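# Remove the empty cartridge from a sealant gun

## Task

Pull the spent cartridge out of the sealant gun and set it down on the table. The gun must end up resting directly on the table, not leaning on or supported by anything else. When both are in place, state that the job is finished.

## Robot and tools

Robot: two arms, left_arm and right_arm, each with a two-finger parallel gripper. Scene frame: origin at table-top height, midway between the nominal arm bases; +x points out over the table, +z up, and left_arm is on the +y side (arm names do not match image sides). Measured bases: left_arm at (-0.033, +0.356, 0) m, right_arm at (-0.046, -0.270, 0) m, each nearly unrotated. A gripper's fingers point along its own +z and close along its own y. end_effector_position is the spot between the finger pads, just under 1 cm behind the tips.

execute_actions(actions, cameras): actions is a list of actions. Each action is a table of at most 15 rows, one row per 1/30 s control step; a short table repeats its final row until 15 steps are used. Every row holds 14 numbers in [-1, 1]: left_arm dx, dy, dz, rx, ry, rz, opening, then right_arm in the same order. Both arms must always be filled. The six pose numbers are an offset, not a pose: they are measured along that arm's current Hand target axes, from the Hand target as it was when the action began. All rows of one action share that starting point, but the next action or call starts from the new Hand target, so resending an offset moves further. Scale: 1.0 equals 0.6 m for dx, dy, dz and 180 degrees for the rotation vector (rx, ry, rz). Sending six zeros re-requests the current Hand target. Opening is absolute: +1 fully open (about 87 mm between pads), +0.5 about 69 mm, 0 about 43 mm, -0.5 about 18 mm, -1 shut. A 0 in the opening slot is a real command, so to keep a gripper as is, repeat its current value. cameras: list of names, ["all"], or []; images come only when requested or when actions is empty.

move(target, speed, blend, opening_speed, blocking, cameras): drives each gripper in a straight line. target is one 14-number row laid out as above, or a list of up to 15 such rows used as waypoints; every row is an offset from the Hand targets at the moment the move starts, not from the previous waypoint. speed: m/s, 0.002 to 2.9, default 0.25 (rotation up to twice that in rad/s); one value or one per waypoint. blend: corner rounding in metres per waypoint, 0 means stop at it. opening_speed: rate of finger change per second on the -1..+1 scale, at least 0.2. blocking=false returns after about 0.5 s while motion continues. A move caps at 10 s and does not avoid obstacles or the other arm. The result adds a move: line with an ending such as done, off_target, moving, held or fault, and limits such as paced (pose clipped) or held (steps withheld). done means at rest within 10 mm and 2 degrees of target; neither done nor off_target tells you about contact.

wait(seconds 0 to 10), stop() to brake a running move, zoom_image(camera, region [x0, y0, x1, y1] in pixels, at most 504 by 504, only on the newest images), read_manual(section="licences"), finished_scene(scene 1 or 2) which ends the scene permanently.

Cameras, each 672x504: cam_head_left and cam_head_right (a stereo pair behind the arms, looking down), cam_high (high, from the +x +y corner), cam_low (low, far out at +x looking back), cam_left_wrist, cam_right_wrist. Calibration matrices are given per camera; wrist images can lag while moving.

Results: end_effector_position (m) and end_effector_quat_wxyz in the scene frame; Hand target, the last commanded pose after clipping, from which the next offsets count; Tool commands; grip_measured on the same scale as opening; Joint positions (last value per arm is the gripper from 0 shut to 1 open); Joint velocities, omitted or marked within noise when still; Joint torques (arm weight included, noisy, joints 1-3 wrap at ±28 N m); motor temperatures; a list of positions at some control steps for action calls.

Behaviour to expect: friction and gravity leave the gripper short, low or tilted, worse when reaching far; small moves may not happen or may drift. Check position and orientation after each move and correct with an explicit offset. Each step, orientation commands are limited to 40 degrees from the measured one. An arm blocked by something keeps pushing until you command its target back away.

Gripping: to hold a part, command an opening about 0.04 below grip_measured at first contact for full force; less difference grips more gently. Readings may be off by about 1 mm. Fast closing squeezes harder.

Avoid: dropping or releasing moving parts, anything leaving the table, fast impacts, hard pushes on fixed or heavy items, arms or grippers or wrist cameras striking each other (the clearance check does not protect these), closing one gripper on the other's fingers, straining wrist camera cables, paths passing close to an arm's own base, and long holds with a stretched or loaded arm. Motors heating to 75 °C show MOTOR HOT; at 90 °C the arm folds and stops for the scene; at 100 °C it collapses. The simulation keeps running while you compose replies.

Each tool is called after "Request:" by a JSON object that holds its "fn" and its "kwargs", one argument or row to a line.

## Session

Request:
{"fn": "execute_actions", "kwargs": {
  "actions": []
}}

Request:
{"fn": "zoom_image", "kwargs": {
  "camera": "cam_head_left",
  "region": [200, 100, 500, 320]
}}

Request:
{"fn": "zoom_image", "kwargs": {
  "camera": "cam_high",
  "region": [220, 200, 470, 420]
}}

Scene clock: 0.00 s.
left_arm: end_effector_position=(+0.2769, +0.3830, +0.2381) grip_measured=+0.968 end_effector_quat_wxyz=(+0.368, -0.245, +0.897, +0.018) | right_arm: end_effector_position=(+0.2456, -0.1756, +0.2204) grip_measured=+1.000 end_effector_quat_wxyz=(+0.380, -0.028, +0.914, +0.141)
Joint positions: left_arm=[0.018 1.24 1.346 -0.942 -0.19 -0.424 0.984] | right_arm=[0.233 1.129 1.152 -0.766 -0.13 0.207 1]
Joint velocities: within noise
Joint torques (N m): no reading
Motor temperatures (°C): left_arm=[29 38 34 28 27 30 29] | right_arm=[29 36 35 27 29 27 28]
Heat: left arm: 38 °C; right arm: 36 °C.
Hand target: left_arm +0.2787, +0.3832, +0.2453; +0.379, -0.245, +0.892, +0.015 | right_arm +0.2448, -0.1758, +0.2219; +0.380, -0.028, +0.914, +0.141
Tool commands: left_gripper/opening=+1.0 right_gripper/opening=+1.0
camera_calibration:
cam_left_wrist: T_world_to_cam=[[0.451899, -0.878397, 0.155581, 0.171232], [-0.89173, -0.439993, 0.105945, 0.416304], [-0.0246067, -0.186613, -0.982125, 0.458485], [0, 0, 0, 1]] pos_world=[0.305133, 0.41914, 0.379544]
cam_right_wrist: T_world_to_cam=[[0.172022, -0.952445, -0.251508, -0.154455], [-0.978527, -0.194641, 0.0678158, 0.209967], [-0.113545, 0.234442, -0.965476, 0.426527], [0, 0, 0, 1]] pos_world=[0.280458, -0.206237, 0.358716]

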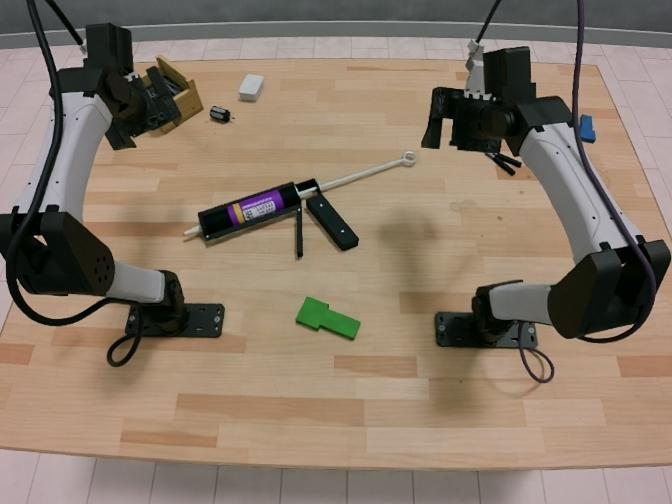

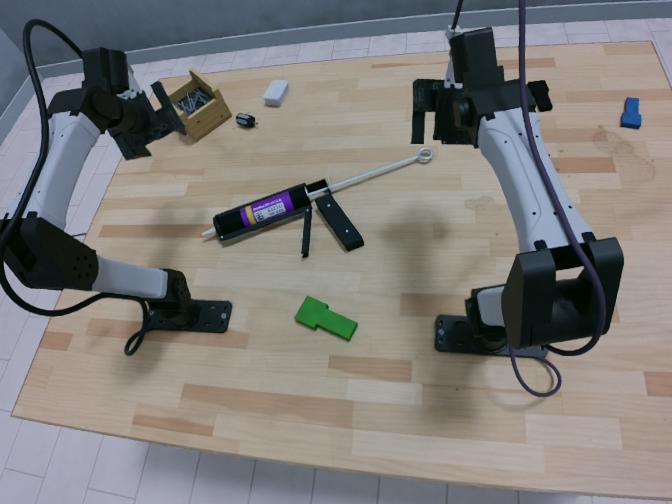

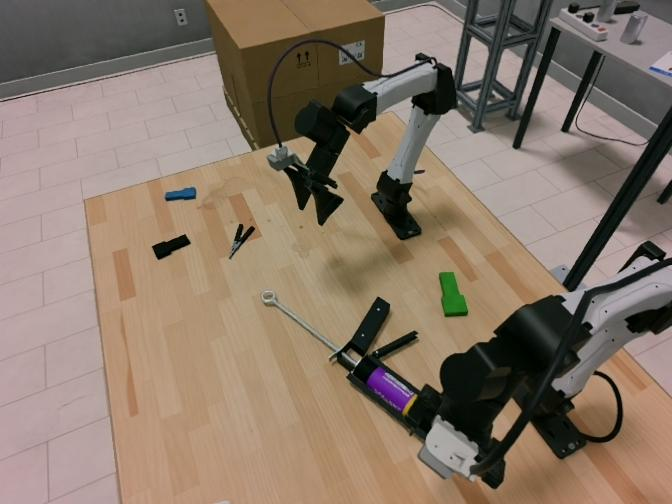

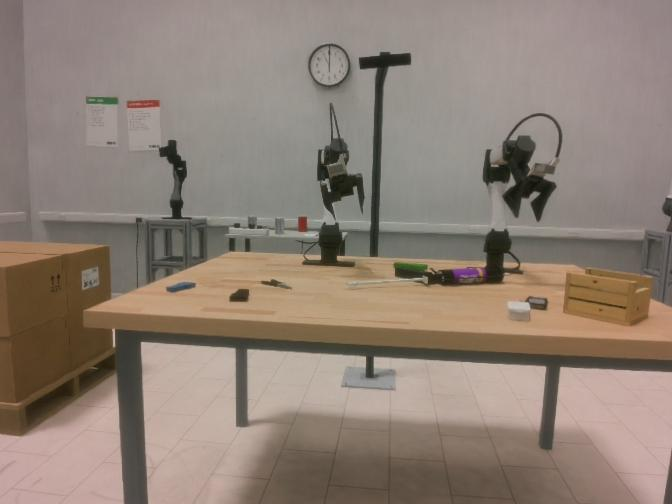

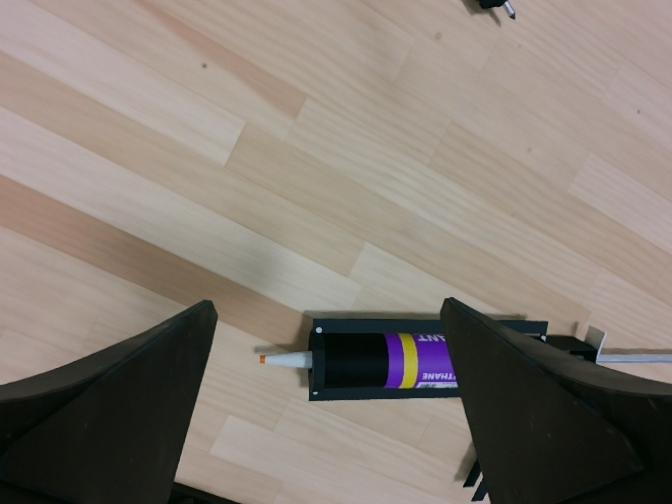

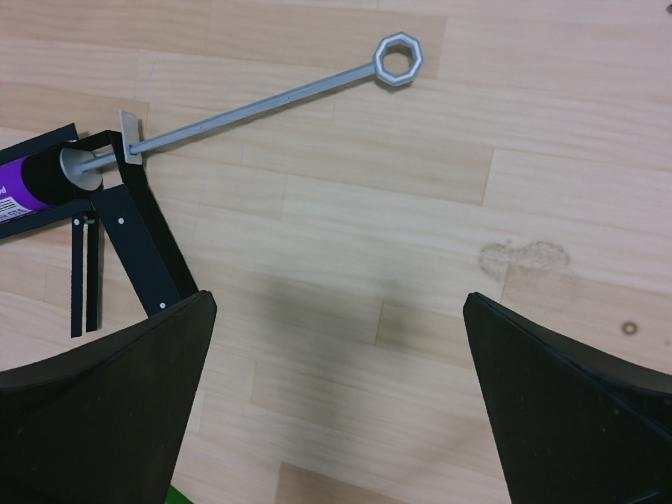

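Scaled by 1.680.

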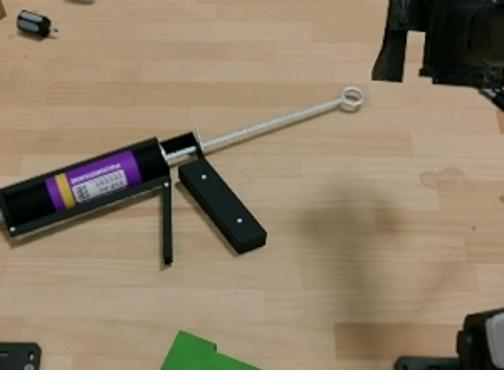

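Scaled by 2.016.

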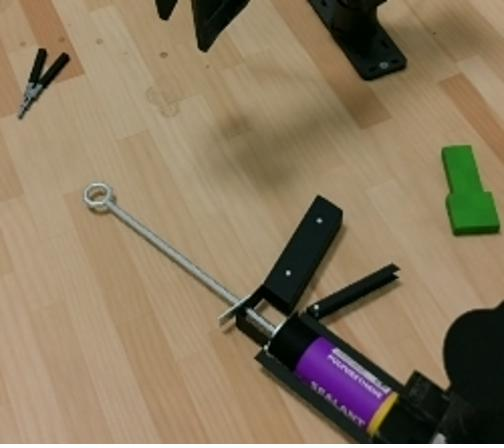

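Request:
{"fn": "move", "kwargs": {
  "target": [0.347,-0.481,0.113,-0.0492,0.243,0.0174,-1,-0.029,-0.006,0.331,0.2195,0.1737,0.3444,0.2],
  "speed": 0.4,
  "cameras": ["cam_left_wrist","cam_right_wrist","cam_head_left"]
}}

Scene clock: 19.53 s.
left_arm: end_effector_position=(+0.3286, +0.0573, +0.0975) grip_measured=-1.000 end_effector_quat_wxyz=(+0.025, -0.233, +0.972, -0.026) | right_arm: end_effector_position=(+0.3943, -0.1252, +0.1039) grip_measured=+0.200 end_effector_quat_wxyz=(+0.020, +0.512, +0.859, +0.009)
Joint positions: left_arm=[-0.63 2.47 2.511 -1.54 -0.003 -1.083 0] | right_arm=[0.258 2.427 2.459 -1.562 0.016 1.313 0.6]
Joint torques (N m): left_arm=[0.32 -10.21 7.71 0.27 0.06 -0.16] | right_arm=[-0.46 -12.6 6.93 0.21 -0.25 0.14]
Heat: left arm: 39 °C; right arm: 37 °C.
Hand target: left_arm +0.3300, +0.0552, +0.1001; -0.001, -0.237, +0.972, +0.001 | right_arm +0.3941, -0.1249, +0.1001; +0.001, +0.519, +0.855, +0.000
Off the commanded pose: left_arm 0.004 m, 4 deg | right_arm 0.004 m, 3 deg.
joint sent to its limit (left arm) — joint 4 (wrist pitch), lower limit. The joint targets are off in orientation, not in position.
joint sent to its limit (right arm) — joint 4 (wrist pitch), lower limit. The joint targets still meet the commanded pose.
move: off_target (left_arm, right_arm)
camera_calibration:
cam_left_wrist: T_world_to_cam=[[0.455337, -0.887773, 0.0672858, -0.108304], [-0.633298, -0.269843, 0.72534, 0.178896], [-0.625781, -0.372886, -0.685094, 0.44009], [0, 0, 0, 1]] pos_world=[0.438009, 0.116228, 0.17903]
cam_right_wrist: T_world_to_cam=[[-0.879001, -0.473484, -0.0562998, 0.292819], [-0.34832, 0.556991, 0.753946, 0.147554], [-0.325622, 0.68233, -0.65452, 0.426399], [0, 0, 0, 1]] pos_world=[0.44763, -0.234486, 0.184325]
Images, in order (width x height): cam_head_left 672x504, cam_left_wrist 672x504, cam_right_wrist 672x504.

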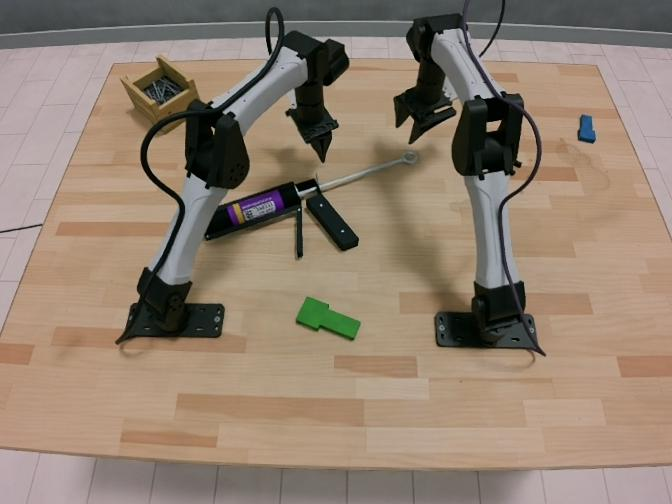

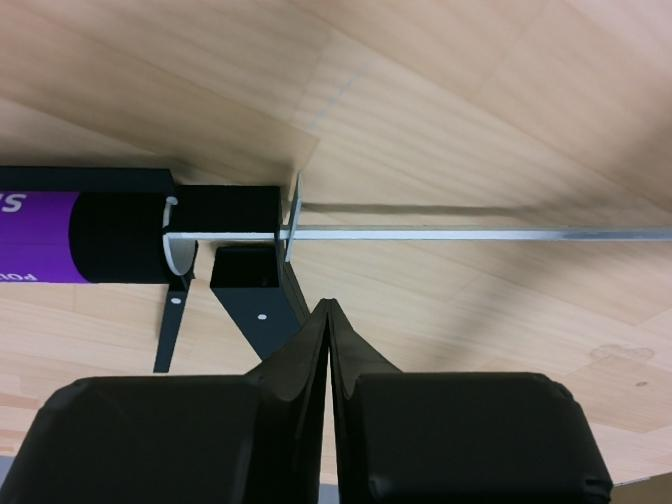

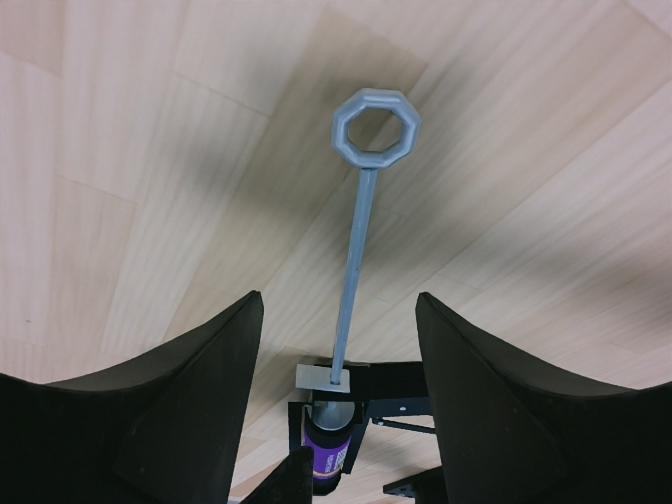

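Request:
{"fn": "move", "kwargs": {
  "target": [
    [0,0.003,0.125,0,0,0,-1,0.033,-0.012,0.133,0,0,0,0.2],
    [0,0.003,0.125,0,0,0,-1,0.033,-0.012,0.14,0,0,0,-1],
    [0,0.055,0.125,0,0,0,-1,0.033,-0.012,0.14,0,0,0,-1]
  ],
  "speed": [0.15,0.1,0.08],
  "opening_speed": 1,
  "cameras": ["cam_left_wrist","cam_right_wrist"]
}}

Scene clock: 29.27 s.
left_arm: end_effector_position=(+0.3186, +0.0664, +0.0164) grip_measured=-1.000 end_effector_quat_wxyz=(-0.003, -0.240, +0.970, -0.020) | right_arm: end_effector_position=(+0.3824, -0.1072, +0.0161) grip_measured=-0.747 end_effector_quat_wxyz=(+0.000, +0.521, +0.853, +0.007)
Joint positions: left_arm=[-0.613 2.406 2.065 -1.205 0.031 -1.082 0] | right_arm=[0.292 2.384 2.025 -1.202 -0.01 1.367 0.126]
Joint torques (N m): left_arm=[1.43 -13.46 3.33 -0.1 -0.33 0.24] | right_arm=[0.01 -15.35 4.22 0.29 0.05 -0.05]
Motor temperatures (°C): left_arm=[29 44 37 29 27 30 29] | right_arm=[29 42 37 28 29 27 28]
Heat: left arm: 44 °C; right arm: 42 °C.
Hand target: left_arm +0.3147, +0.0846, +0.0251; -0.001, -0.237, +0.972, +0.001 | right_arm +0.3788, -0.1106, +0.0160; +0.001, +0.519, +0.855, +0.001
Off the commanded pose: left_arm 0.021 m, 2 deg | right_arm 0.005 m, 1 deg.
move: off_target (left_arm)
camera_calibration:
cam_left_wrist: T_world_to_cam=[[0.471214, -0.881038, 0.0415726, -0.0953982], [-0.586368, -0.277707, 0.760954, 0.218869], [-0.658885, -0.382949, -0.647472, 0.392241], [0, 0, 0, 1]] pos_world=[0.431732, 0.12694, 0.0913818]
cam_right_wrist: T_world_to_cam=[[-0.889898, -0.454963, -0.0330168, 0.291699], [-0.309447, 0.548923, 0.776483, 0.183424], [-0.335148, 0.701208, -0.629272, 0.358052], [0, 0, 0, 1]] pos_world=[0.436343, -0.219042, 0.0925172]
Images, in order (width x height): cam_left_wrist 672x504, cam_right_wrist 672x504.

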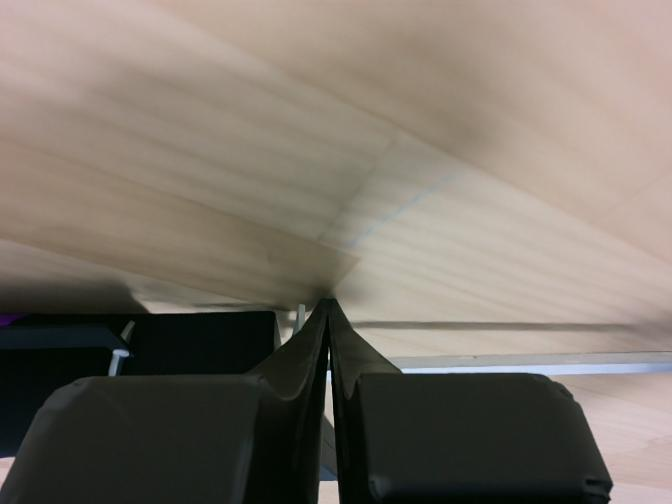

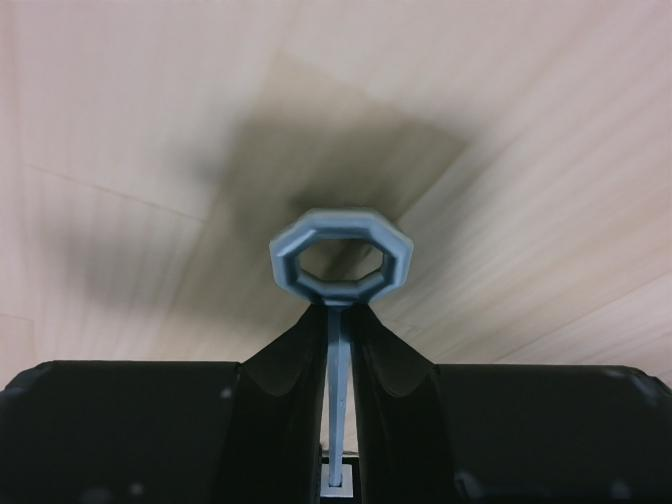

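Request:
{"fn": "move", "kwargs": {
  "target": [
    [0,0.04,0,0,0,0,-1,-0.06,0,0,0,0,0,-1],
    [0,0.09,0,0,0,0,-1,-0.14,0,0,0,0,0,-1]
  ],
  "speed": 0.09,
  "cameras": ["cam_left_wrist","cam_right_wrist","cam_head_left"]
}}

Scene clock: 33.00 s.
left_arm: end_effector_position=(+0.3210, +0.0621, +0.0244) grip_measured=-1.000 end_effector_quat_wxyz=(+0.028, -0.234, +0.965, -0.115) | right_arm: end_effector_position=(+0.3910, -0.1129, +0.0280) grip_measured=-0.748 end_effector_quat_wxyz=(-0.071, +0.501, +0.860, +0.063)
Joint positions: left_arm=[-0.586 2.224 1.761 -0.902 0.119 -1.056 0] | right_arm=[0.212 2.465 2.177 -1.306 -0.189 1.242 0.126]
Joint torques (N m): left_arm=[3.75 -13.33 2.33 -1.63 -1.05 0.64] | right_arm=[-7.75 -13.75 8.27 0.28 1.85 -0.46]
Heat: left arm: 47 °C; right arm: 44 °C.
Hand target: left_arm +0.2898, +0.1325, +0.0253; -0.001, -0.237, +0.972, +0.001 | right_arm +0.4175, -0.1851, +0.0159; +0.001, +0.519, +0.855, +0.000
Off the commanded pose: left_arm 0.077 m, 14 deg | right_arm 0.078 m, 11 deg.
move: off_target (left_arm, right_arm)
camera_calibration:
cam_left_wrist: T_world_to_cam=[[0.448765, -0.860687, 0.240473, -0.0995861], [-0.667994, -0.144324, 0.730037, 0.231654], [-0.593628, -0.48825, -0.639702, 0.38281], [0, 0, 0, 1]] pos_world=[0.426681, 0.134628, 0.0997163]
cam_right_wrist: T_world_to_cam=[[-0.872271, -0.485495, -0.0586306, 0.287507], [-0.279258, 0.396099, 0.874712, 0.148191], [-0.401444, 0.779359, -0.481084, 0.403001], [0, 0, 0, 1]] pos_world=[0.45395, -0.233198, 0.0811093]
Images, in order (width x height): cam_head_left 672x504, cam_left_wrist 672x504, cam_right_wrist 672x504.

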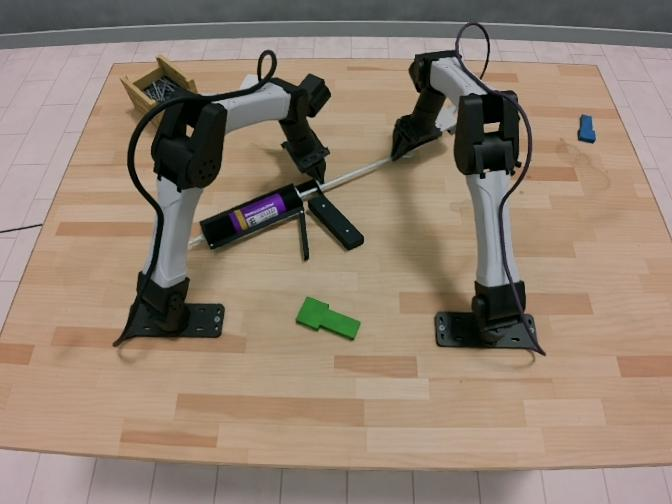

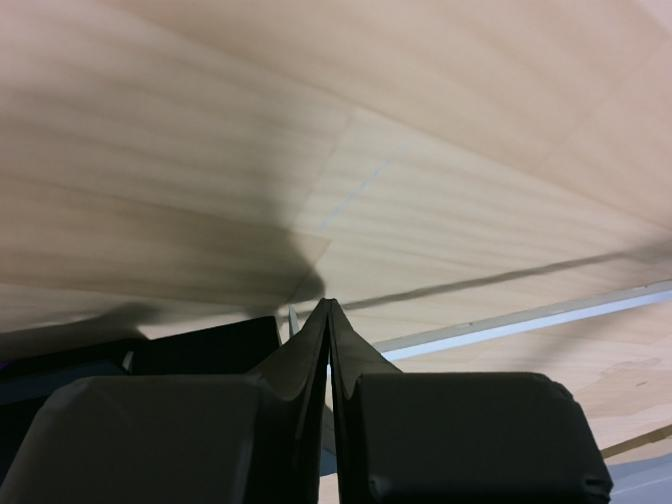

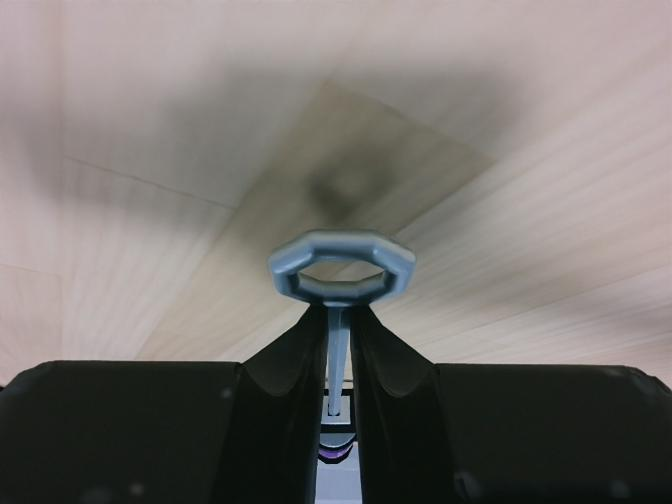

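Request:
{"fn": "move", "kwargs": {
  "target": [
    [0,-0.14,0,0,0,0,-1,0.115,0,0,0,0,0,-1],
    [0,-0.15,-0.13,0,0,0,-1,0.115,0,0,0,0,0,-1]
  ],
  "speed": 0.25,
  "cameras": ["cam_left_wrist","cam_head_left"]
}}

Request:
{"fn": "zoom_image", "kwargs": {
  "camera": "cam_left_wrist",
  "region": [90, 120, 390, 330]
}}

Scene clock: 37.40 s.
left_arm: end_effector_position=(+0.3311, +0.0539, +0.0833) grip_measured=-1.000 end_effector_quat_wxyz=(+0.013, -0.236, +0.971, -0.023) | right_arm: end_effector_position=(+0.3833, -0.1199, +0.0157) grip_measured=-0.749 end_effector_quat_wxyz=(-0.024, +0.519, +0.854, +0.012)
Joint positions: left_arm=[-0.628 2.516 2.536 -1.539 0.011 -1.087 0] | right_arm=[0.25 2.409 2.06 -1.24 -0.05 1.32 0.125]
Joint torques (N m): left_arm=[-0.05 -13.96 6.61 0.2 -0.07 -0.15] | right_arm=[0.87 -16.18 3.97 0.49 0.46 0.11]
Heat: left arm: 47 °C; right arm: 44 °C.
Hand target: left_arm +0.3314, +0.0526, +0.1032; +0.000, -0.237, +0.972, +0.000 | right_arm +0.3856, -0.1239, +0.0159; +0.000, +0.519, +0.855, +0.000
Off the commanded pose: left_arm 0.020 m, 3 deg | right_arm 0.005 m, 3 deg.
joint sent to its limit (left arm) — joint 4 (wrist pitch), lower limit. The joint targets are off in orientation, not in position.
move: off_target (left_arm, right_arm)
camera_calibration:
cam_left_wrist: T_world_to_cam=[[0.4622, -0.884984, 0.056346, -0.113053], [-0.613729, -0.273374, 0.740678, 0.182368], [-0.640084, -0.376923, -0.669493, 0.434382], [0, 0, 0, 1]] pos_world=[0.442219, 0.113533, 0.16211]
Images, in order (width x height): cam_head_left 672x504, cam_left_wrist 672x504.

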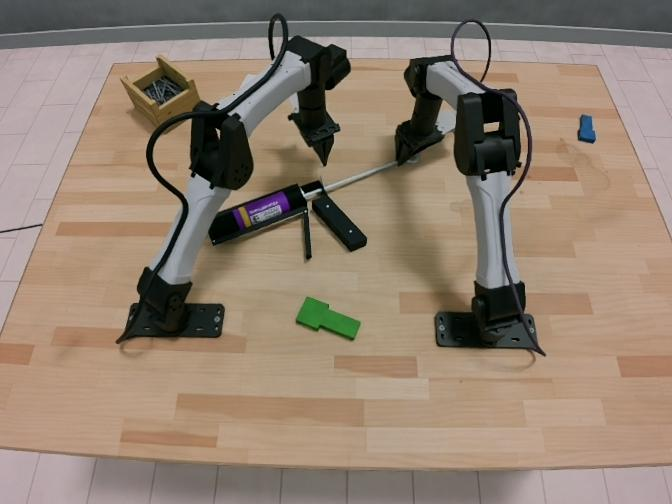

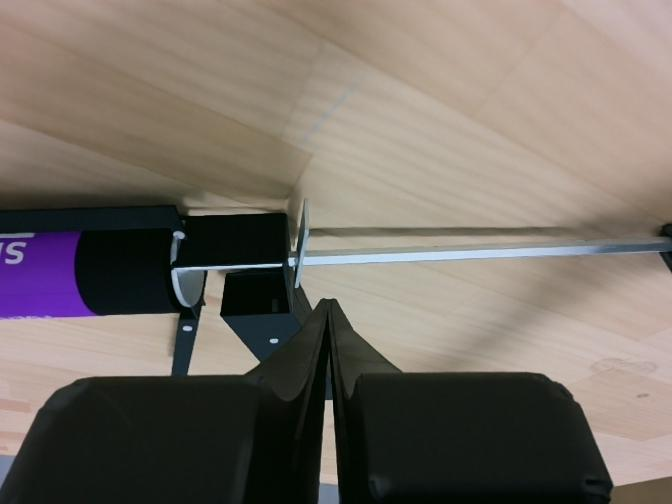

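Scaled by 1.680.

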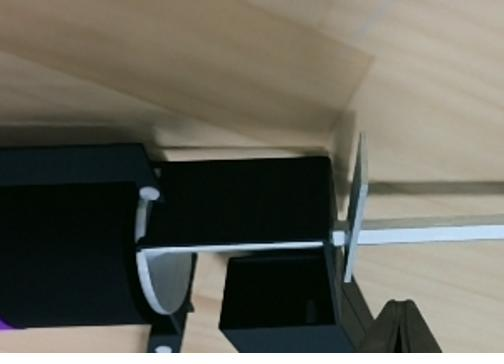

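Request:
{"fn": "move", "kwargs": {
  "target": [
    [0,0,-0.053,0,0,0,1,0,0,0,0,0,0,-1],
    [0.018,0.252,-0.053,0,0,0.521,1,0,0,0,0,0,0,-1]
  ],
  "speed": 0.4,
  "blend": [0.03,0],
  "cameras": ["cam_left_wrist"]
}}

Request:
{"fn": "zoom_image", "kwargs": {
  "camera": "cam_left_wrist",
  "region": [200, 0, 500, 160]
}}

Scene clock: 47.47 s.
left_arm: end_effector_position=(+0.2507, +0.1831, +0.1227) grip_measured=+0.968 end_effector_quat_wxyz=(-0.029, +0.540, +0.841, +0.002) | right_arm: end_effector_position=(+0.3833, -0.1199, +0.0157) grip_measured=-0.749 end_effector_quat_wxyz=(-0.024, +0.519, +0.854, +0.012)
Joint positions: left_arm=[-0.628 2 1.824 -1.453 -0.001 0.531 0.984] | right_arm=[0.25 2.409 2.06 -1.24 -0.05 1.32 0.125]
Joint torques (N m): left_arm=[0.03 -11.88 4.57 0.37 0.07 0.15] | right_arm=[0.85 -16.18 3.97 0.49 0.46 0.11]
Motor temperatures (°C): left_arm=[29 51 37 29 27 30 29] | right_arm=[29 46 37 28 30 27 29]
Heat: left arm: 51 °C; right arm: 46 °C.
Hand target: left_arm +0.2523, +0.1818, +0.1352; -0.001, +0.547, +0.837, +0.000 | right_arm +0.3856, -0.1239, +0.0159; +0.000, +0.519, +0.855, +0.000
Off the commanded pose: left_arm 0.013 m, 3 deg | right_arm 0.005 m, 3 deg.
move: off_target (left_arm, right_arm); blend cut to 0.0223 m at target 1
camera_calibration:
cam_left_wrist: T_world_to_cam=[[-0.906441, -0.420998, 0.0335542, 0.297237], [-0.237795, 0.574417, 0.783261, -0.115506], [-0.349026, 0.702001, -0.620787, 0.181458], [0, 0, 0, 1]] pos_world=[0.305295, 0.0641013, 0.193145]
Images, in order (width x height): cam_left_wrist 672x504.

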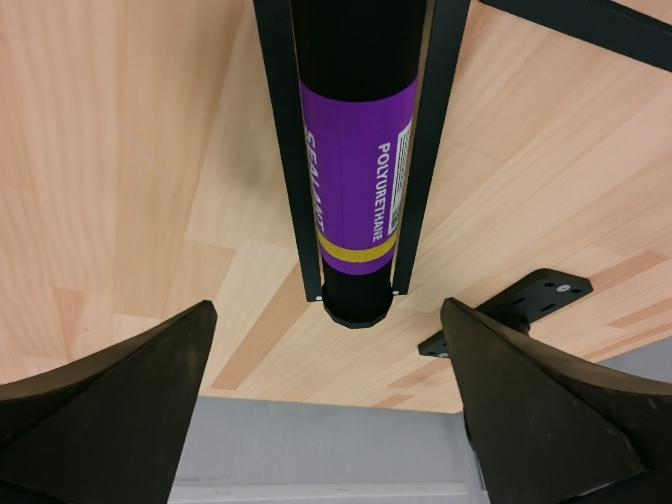

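Scaled by 1.680.

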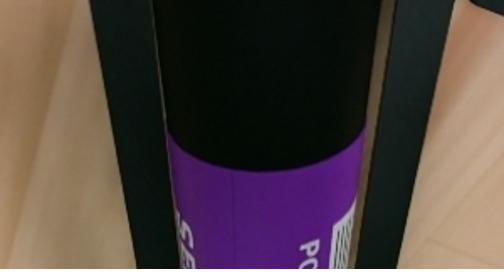

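Request:
{"fn": "move", "kwargs": {
  "target": [
    [-0.017,-0.021,0.143,0,0,0,1,0,0,0,0,0,0,-1],
    [-0.017,-0.021,0.143,0,0,0,-0.3,0,0,0,0,0,0,-1]
  ],
  "speed": 0.2,
  "opening_speed": 1,
  "cameras": ["cam_left_wrist"]
}}

Request:
{"fn": "zoom_image", "kwargs": {
  "camera": "cam_left_wrist",
  "region": [150, 0, 500, 200]
}}

Scene clock: 52.97 s.
left_arm: end_effector_position=(+0.2418, +0.1690, +0.0526) grip_measured=-0.297 end_effector_quat_wxyz=(-0.008, +0.550, +0.835, -0.002) | right_arm: end_effector_position=(+0.3833, -0.1200, +0.0157) grip_measured=-0.749 end_effector_quat_wxyz=(-0.024, +0.519, +0.854, +0.011)
Joint positions: left_arm=[-0.673 1.982 1.527 -1.132 0.005 0.509 0.351] | right_arm=[0.25 2.409 2.06 -1.24 -0.05 1.32 0.125]
Joint torques (N m): left_arm=[0.18 -7.88 4.41 0.56 0.02 -0.07] | right_arm=[0.88 -16.17 3.99 0.49 0.46 0.11]
Heat: left arm: 51 °C; right arm: 47 °C.
Hand target: left_arm +0.2448, +0.1675, +0.0493; -0.001, +0.547, +0.837, +0.000 | right_arm +0.3856, -0.1239, +0.0159; +0.000, +0.519, +0.855, +0.000
Off the commanded pose: left_arm 0.005 m, 1 deg | right_arm 0.005 m, 3 deg.
move: off_target (right_arm)
camera_calibration:
cam_left_wrist: T_world_to_cam=[[-0.916366, -0.399947, 0.0177775, 0.285202], [-0.248084, 0.602145, 0.758865, -0.0556102], [-0.314211, 0.690987, -0.651005, 0.139729], [0, 0, 0, 1]] pos_world=[0.291458, 0.0510005, 0.128094]
Images, in order (width x height): cam_left_wrist 672x504.

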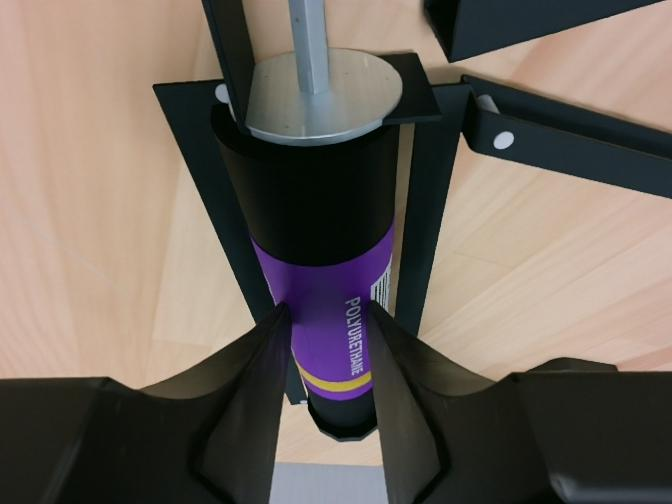

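Scaled by 1.440.

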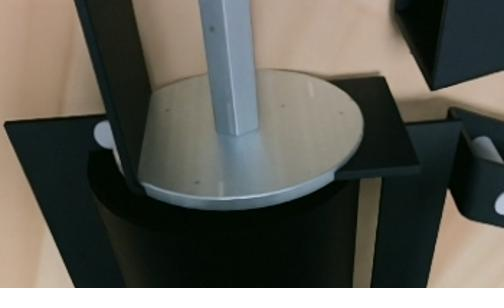

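Request:
{"fn": "move", "kwargs": {
  "target": [
    [0,0,0,0,0,0,0.8,0,0,0,0,0,0,-1],
    [0,0,0.013,0,0,0,0.8,0,0,0,0,0,0,-1],
    [0,0,0.013,0,0,0,-0.3,0,0,0,0,0,0,-1]
  ],
  "speed": 0.1,
  "opening_speed": 1,
  "cameras": ["cam_left_wrist"]
}}

Scene clock: 60.00 s.
left_arm: end_effector_position=(+0.2430, +0.1675, +0.0463) grip_measured=-0.066 end_effector_quat_wxyz=(-0.002, +0.550, +0.835, -0.003) | right_arm: end_effector_position=(+0.3833, -0.1200, +0.0157) grip_measured=-0.749 end_effector_quat_wxyz=(-0.024, +0.519, +0.854, +0.011)
Joint positions: left_arm=[-0.673 1.982 1.503 -1.095 0.007 0.509 0.467] | right_arm=[0.25 2.409 2.06 -1.24 -0.05 1.32 0.125]
Joint torques (N m): left_arm=[0.2 -7.38 4.53 0.5 0 -0.06] | right_arm=[0.87 -16.18 3.97 0.49 0.46 0.1]
Heat: left arm: 50 °C; right arm: 48 °C.
Hand target: left_arm +0.2447, +0.1675, +0.0415; -0.001, +0.547, +0.837, +0.000 | right_arm +0.3856, -0.1239, +0.0159; +0.000, +0.519, +0.855, +0.000
Off the commanded pose: left_arm 0.005 m, 1 deg | right_arm 0.005 m, 3 deg.
move: off_target (right_arm)
camera_calibration:
cam_left_wrist: T_world_to_cam=[[-0.916372, -0.400112, 0.0131361, 0.286005], [-0.255189, 0.60911, 0.750908, -0.0486725], [-0.308448, 0.684759, -0.660276, 0.137091], [0, 0, 0, 1]] pos_world=[0.291952, 0.0502063, 0.12331]
Images, in order (width x height): cam_left_wrist 672x504.

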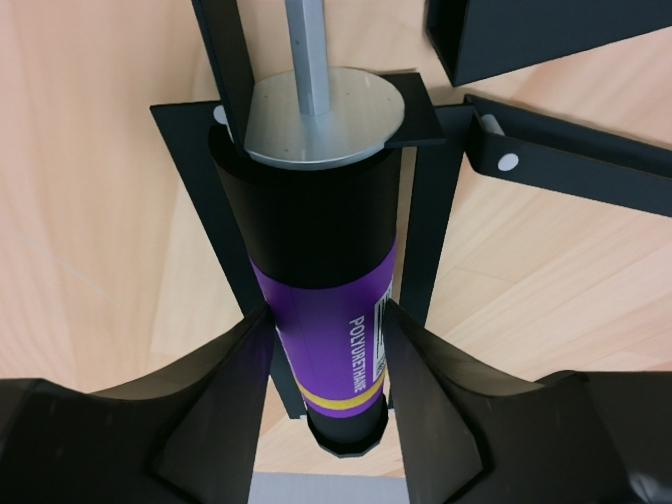

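Request:
{"fn": "move", "kwargs": {
  "target": [
    [0,0,0,0,0,0,0.8,0,0,0,0,0,0,-1],
    [0,0,0.009,0,0,0,0.8,0,0,0,0,0,0,-1],
    [0,0,0.009,0,0,0,-0.3,0,0,0,0,0,0,-1],
    [0,0,-0.08,0,0,0,-0.3,0,0,0,0,0,0,-1]
  ],
  "speed": [0.1,0.1,0.1,0.07],
  "opening_speed": 1,
  "cameras": ["cam_left_wrist","cam_low"]
}}

Request:
{"fn": "zoom_image", "kwargs": {
  "camera": "cam_low",
  "region": [350, 220, 550, 310]
}}

Scene clock: 81.67 s.
left_arm: end_effector_position=(+0.2412, +0.1688, +0.0746) grip_measured=+0.012 end_effector_quat_wxyz=(-0.016, +0.550, +0.835, -0.002) | right_arm: end_effector_position=(+0.3833, -0.1200, +0.0157) grip_measured=-0.749 end_effector_quat_wxyz=(-0.024, +0.519, +0.854, +0.011)
Joint positions: left_arm=[-0.673 1.982 1.613 -1.234 0.007 0.509 0.506] | right_arm=[0.25 2.409 2.06 -1.24 -0.05 1.32 0.125]
Joint torques (N m): left_arm=[0.23 -9.91 7.9 -0.02 -0.01 -0.06] | right_arm=[0.87 -16.18 3.97 0.49 0.46 0.11]
Motor temperatures (°C): left_arm=[29 48 37 29 27 30 29] | right_arm=[29 52 37 27 30 27 30]
Heat: left arm: 48 °C; right arm: 52 °C.
Hand target: left_arm +0.2448, +0.1675, +0.0895; -0.001, +0.547, +0.837, +0.000 | right_arm +0.3856, -0.1239, +0.0159; +0.000, +0.519, +0.855, +0.000
Off the commanded pose: left_arm 0.015 m, 2 deg | right_arm 0.005 m, 3 deg.
move: off_target (left_arm, right_arm)
camera_calibration:
cam_left_wrist: T_world_to_cam=[[-0.915898, -0.400474, 0.0274178, 0.283405], [-0.237607, 0.595931, 0.767078, -0.0742972], [-0.323534, 0.696051, -0.640967, 0.154696], [0, 0, 0, 1]] pos_world=[0.291966, 0.0500961, 0.148377]
Images, in order (width x height): cam_low 672x504, cam_left_wrist 672x504.

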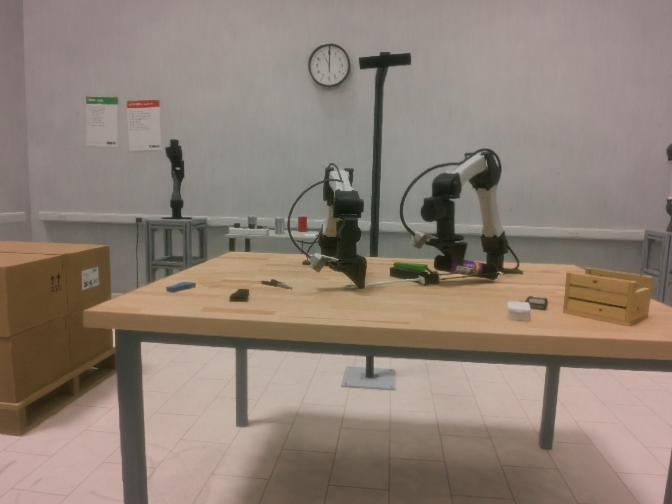

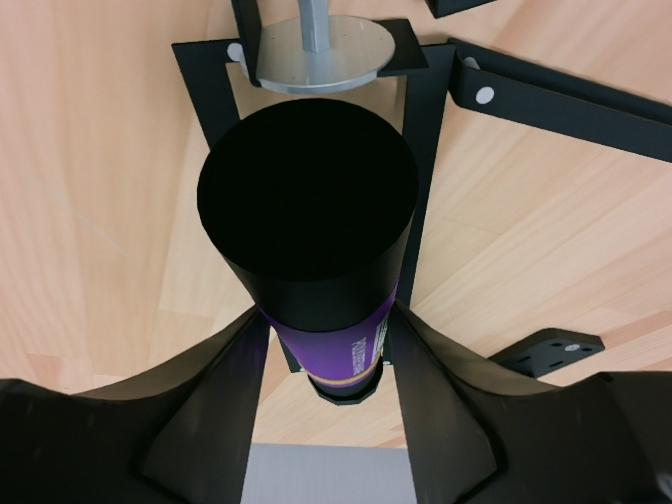

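Scaled by 2.520.

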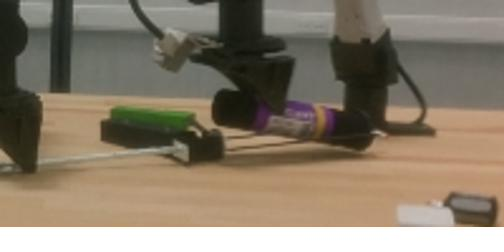

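Request:
{"fn": "move", "kwargs": {
  "target": [
    [0,0,0,0,0,0,-0.4,0,0,0,0,0,0,0.3],
    [-0.13,0,-0.095,0,0,0,-0.4,-0.12,0,-0.1,0,0,0,0.3]
  ],
  "speed": 0.1,
  "cameras": ["cam_left_wrist","cam_low"]
}}

Request:
{"fn": "zoom_image", "kwargs": {
  "camera": "cam_low",
  "region": [350, 220, 550, 310]
}}

Scene clock: 88.63 s.
left_arm: end_effector_position=(+0.2745, +0.0973, +0.1462) grip_measured=-0.400 end_effector_quat_wxyz=(+0.040, +0.553, +0.832, -0.009) | right_arm: end_effector_position=(+0.4198, -0.1830, +0.0833) grip_measured=+0.300 end_effector_quat_wxyz=(+0.008, +0.521, +0.853, +0.018)
Joint positions: left_arm=[-0.758 2.208 2.259 -1.541 0.005 0.433 0.3] | right_arm=[0.118 2.525 2.55 -1.562 -0.018 1.193 0.65]
Joint torques (N m): left_arm=[-0.01 -8.27 7.61 0.32 -0.03 -0.15] | right_arm=[-0.23 -12.82 6.93 0.22 0.11 -0.07]
Heat: left arm: 48 °C; right arm: 53 °C.
Hand target: left_arm +0.2760, +0.0959, +0.1465; -0.001, +0.547, +0.837, +0.000 | right_arm +0.4187, -0.1879, +0.0760; +0.000, +0.519, +0.855, +0.000
Off the commanded pose: left_arm 0.002 m, 5 deg | right_arm 0.009 m, 2 deg.
joint sent to its limit (left arm) — joint 4 (wrist pitch), lower limit. The joint targets are off in orientation, not in position.
joint sent to its limit (right arm) — joint 4 (wrist pitch), lower limit. The joint targets still meet the commanded pose.
move: off_target (left_arm)
camera_calibration:
cam_left_wrist: T_world_to_cam=[[-0.919772, -0.391744, -0.023584, 0.290983], [-0.295346, 0.651363, 0.698925, -0.0584197], [-0.258438, 0.649817, -0.714806, 0.258547], [0, 0, 0, 1]] pos_world=[0.317202, -0.0159646, 0.232504]
Images, in order (width x height): cam_low 672x504, cam_left_wrist 672x504.

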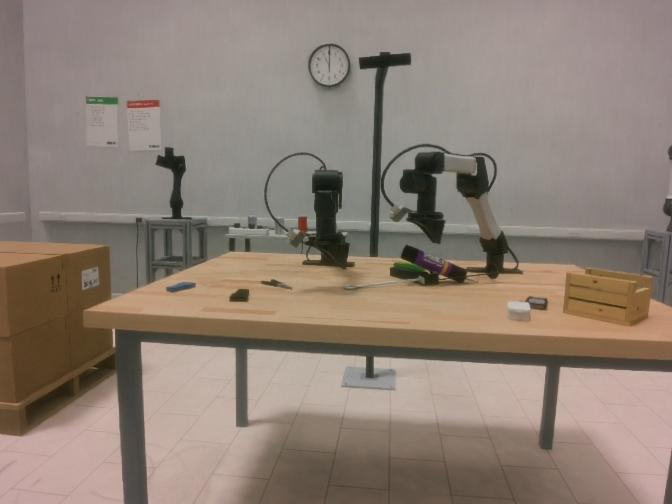

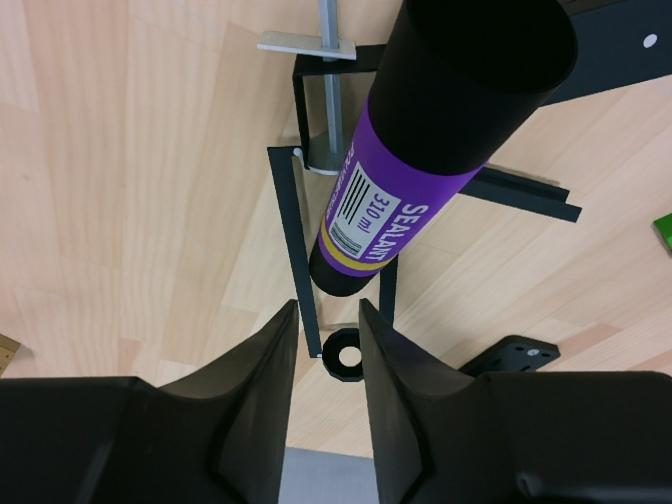

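Scaled by 2.520.

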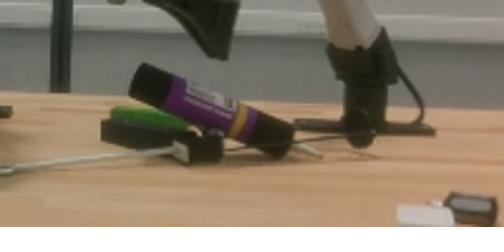

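Request:
{"fn": "move", "kwargs": {
  "target": [
    [-0.029,-0.062,0,0,0,0.084,1,0,0,0,0,0,0,0.3],
    [-0.029,-0.062,0.06,0,0,0.084,1,0,0,0,0,0,0,0.3]
  ],
  "speed": 0.2,
  "opening_speed": 3,
  "cameras": ["cam_left_wrist","cam_head_left"]
}}

Scene clock: 97.10 s.
left_arm: end_effector_position=(+0.2451, +0.0676, +0.1134) grip_measured=+0.968 end_effector_quat_wxyz=(-0.006, +0.648, +0.762, -0.001) | right_arm: end_effector_position=(+0.4196, -0.1830, +0.0833) grip_measured=+0.300 end_effector_quat_wxyz=(+0.008, +0.521, +0.853, +0.017)
Joint positions: left_arm=[-0.874 2.273 2.223 -1.532 0.004 0.553 0.984] | right_arm=[0.118 2.525 2.55 -1.562 -0.018 1.193 0.65]
Joint torques (N m): left_arm=[0.23 -9.52 5.19 0.48 0.03 0.14] | right_arm=[-0.23 -12.83 6.91 0.21 0.11 -0.08]
Motor temperatures (°C): left_arm=[29 48 37 28 27 30 29] | right_arm=[29 55 38 27 30 27 29]
Heat: left arm: 48 °C; right arm: 55 °C.
Hand target: left_arm +0.2488, +0.0651, +0.1104; -0.001, +0.653, +0.758, +0.000 | right_arm +0.4188, -0.1879, +0.0760; +0.000, +0.519, +0.855, +0.000
Off the commanded pose: left_arm 0.005 m, 1 deg | right_arm 0.009 m, 2 deg.
joint sent to its limit (right arm) — joint 4 (wrist pitch), lower limit. The joint targets still meet the commanded pose.
move: done
camera_calibration:
cam_left_wrist: T_world_to_cam=[[-0.986061, -0.165753, 0.0145145, 0.248241], [-0.0975647, 0.646657, 0.756516, -0.0794923], [-0.134781, 0.744554, -0.653814, 0.203216], [0, 0, 0, 1]] pos_world=[0.264415, -0.0587546, 0.1894]
Images, in order (width x height): cam_head_left 672x504, cam_left_wrist 672x504.

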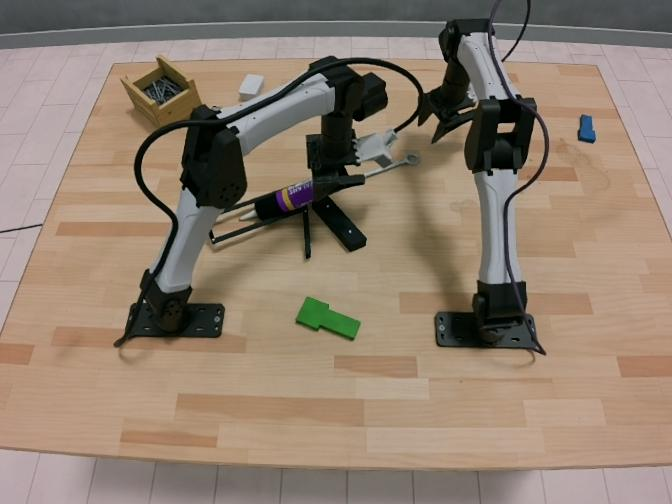

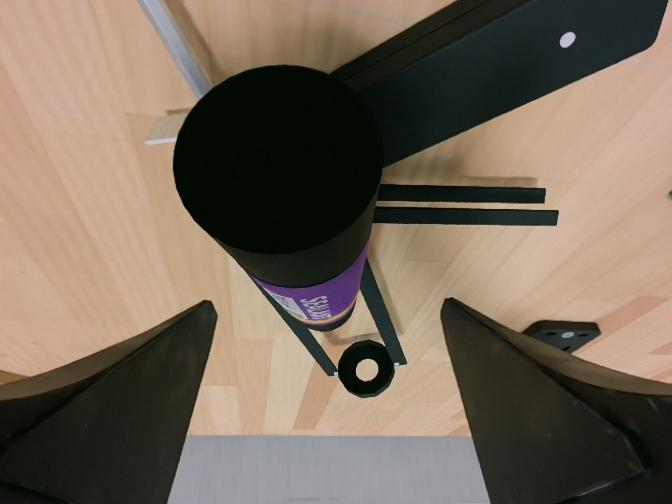

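Request:
{"fn": "move", "kwargs": {
  "target": [
    [0,0.016,0,0,0,-0.04,1,0,0,0,0,0,0,0.3],
    [0,0.016,0.079,0,0,-0.04,1,0,0,0,0,0,0,0.3],
    [0,0.016,0.079,0,0,-0.04,-0.2,0,0,0,0,0,0,0.3]
  ],
  "speed": 0.15,
  "opening_speed": 1,
  "cameras": ["cam_left_wrist"]
}}

Scene clock: 103.90 s.
left_arm: end_effector_position=(+0.2568, +0.0675, +0.0620) grip_measured=+0.041 end_effector_quat_wxyz=(-0.009, +0.610, +0.792, +0.001) | right_arm: end_effector_position=(+0.4196, -0.1830, +0.0833) grip_measured=+0.300 end_effector_quat_wxyz=(+0.008, +0.521, +0.853, +0.017)
Joint positions: left_arm=[-0.848 2.307 2.073 -1.355 0 0.483 0.521] | right_arm=[0.118 2.525 2.55 -1.562 -0.018 1.193 0.65]
Joint torques (N m): left_arm=[0.39 -10.96 4.56 0.44 0.06 -0.14] | right_arm=[-0.23 -12.83 6.91 0.21 0.11 -0.07]
Motor temperatures (°C): left_arm=[29 50 37 28 27 30 29] | right_arm=[29 55 38 27 29 27 29]
Heat: left arm: 50 °C; right arm: 55 °C.
Hand target: left_arm +0.2583, +0.0665, +0.0630; -0.001, +0.604, +0.797, +0.000 | right_arm +0.4188, -0.1879, +0.0760; +0.000, +0.519, +0.855, +0.000
Off the commanded pose: left_arm 0.002 m, 1 deg | right_arm 0.009 m, 2 deg.
joint sent to its limit (right arm) — joint 4 (wrist pitch), lower limit. The joint targets still meet the commanded pose.
move: done
camera_calibration:
cam_left_wrist: T_world_to_cam=[[-0.965504, -0.260037, 0.0135203, 0.261623], [-0.158664, 0.628694, 0.761295, -0.0227864], [-0.206465, 0.732888, -0.648265, 0.190018], [0, 0, 0, 1]] pos_world=[0.288214, -0.0569045, 0.136992]
Images, in order (width x height): cam_left_wrist 672x504.

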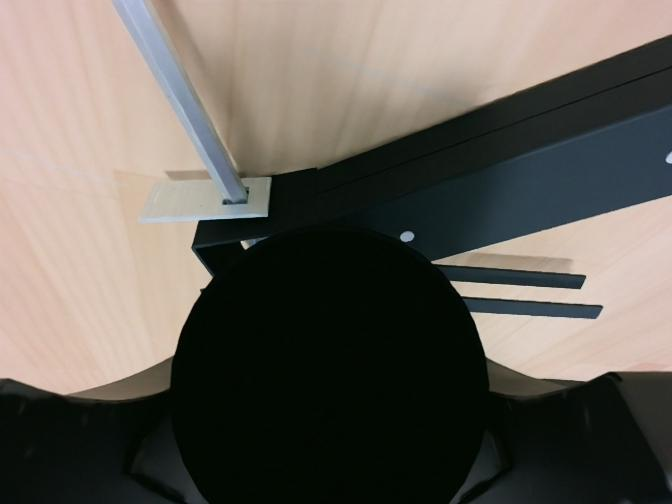

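Request:
{"fn": "move", "kwargs": {
  "target": [
    [0,0,-0.1,0,0,0,-0.2,0,0,0,0,0,0,0.3]
  ],
  "speed": 0.08,
  "cameras": ["cam_left_wrist","cam_low","cam_head_left"]
}}

Request:
{"fn": "zoom_image", "kwargs": {
  "camera": "cam_low",
  "region": [350, 220, 550, 310]
}}

Scene clock: 107.00 s.
left_arm: end_effector_position=(+0.2584, +0.0657, +0.1135) grip_measured=+0.041 end_effector_quat_wxyz=(+0.008, +0.610, +0.792, -0.002) | right_arm: end_effector_position=(+0.4196, -0.1830, +0.0833) grip_measured=+0.300 end_effector_quat_wxyz=(+0.008, +0.521, +0.853, +0.017)
Joint positions: left_arm=[-0.848 2.307 2.284 -1.532 0.001 0.483 0.521] | right_arm=[0.118 2.525 2.55 -1.562 -0.018 1.193 0.65]
Joint torques (N m): left_arm=[0.34 -10.78 7.47 0.1 0.05 -0.13] | right_arm=[-0.23 -12.82 6.93 0.21 0.11 -0.07]
Motor temperatures (°C): left_arm=[29 51 37 28 27 30 29] | right_arm=[29 56 39 27 29 27 29]
Heat: left arm: 51 °C; right arm: 56 °C.
Hand target: left_arm +0.2584, +0.0665, +0.1230; -0.001, +0.604, +0.797, +0.000 | right_arm +0.4188, -0.1879, +0.0760; +0.000, +0.519, +0.855, +0.000
Off the commanded pose: left_arm 0.010 m, 1 deg | right_arm 0.009 m, 2 deg.
joint sent to its limit (left arm) — joint 4 (wrist pitch), lower limit. The joint targets still meet the commanded pose.
joint sent to its limit (right arm) — joint 4 (wrist pitch), lower limit. The joint targets still meet the commanded pose.
move: done
camera_calibration:
cam_left_wrist: T_world_to_cam=[[-0.965626, -0.259932, -0.00154951, 0.263734], [-0.17549, 0.64751, 0.741575, -0.055297], [-0.191756, 0.716356, -0.670868, 0.224954], [0, 0, 0, 1]] pos_world=[0.288101, -0.0567891, 0.19233]
Images, in order (width x height): cam_head_left 672x504, cam_low 672x504, cam_left_wrist 672x504.

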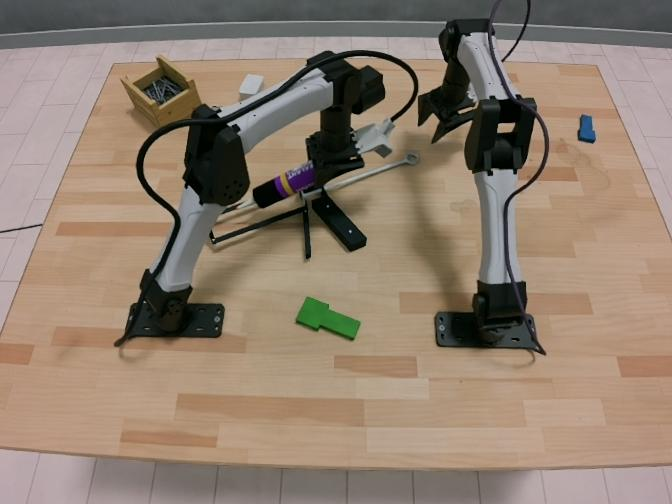

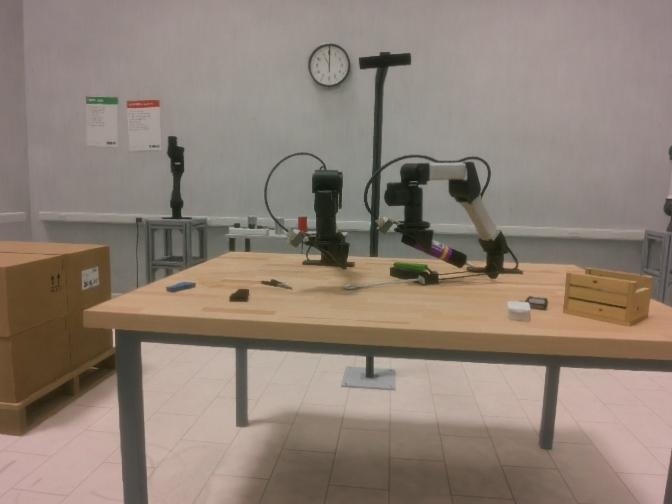

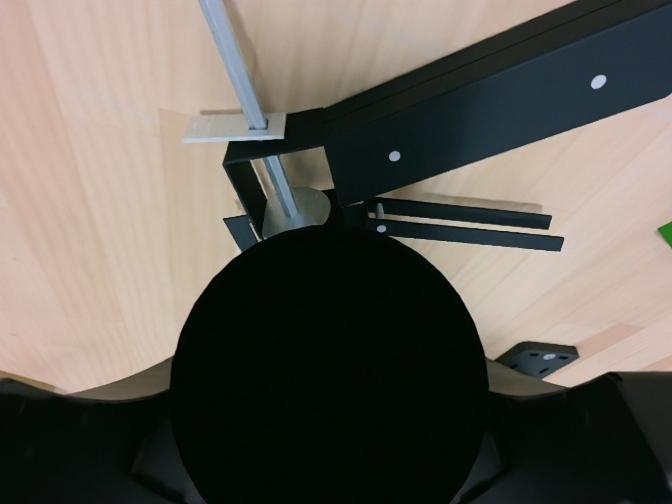

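Scaled by 2.520.

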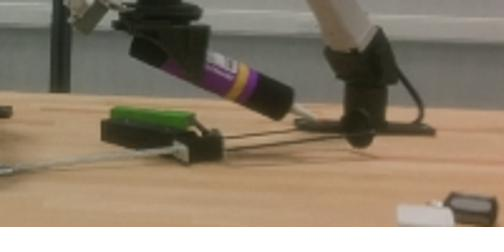

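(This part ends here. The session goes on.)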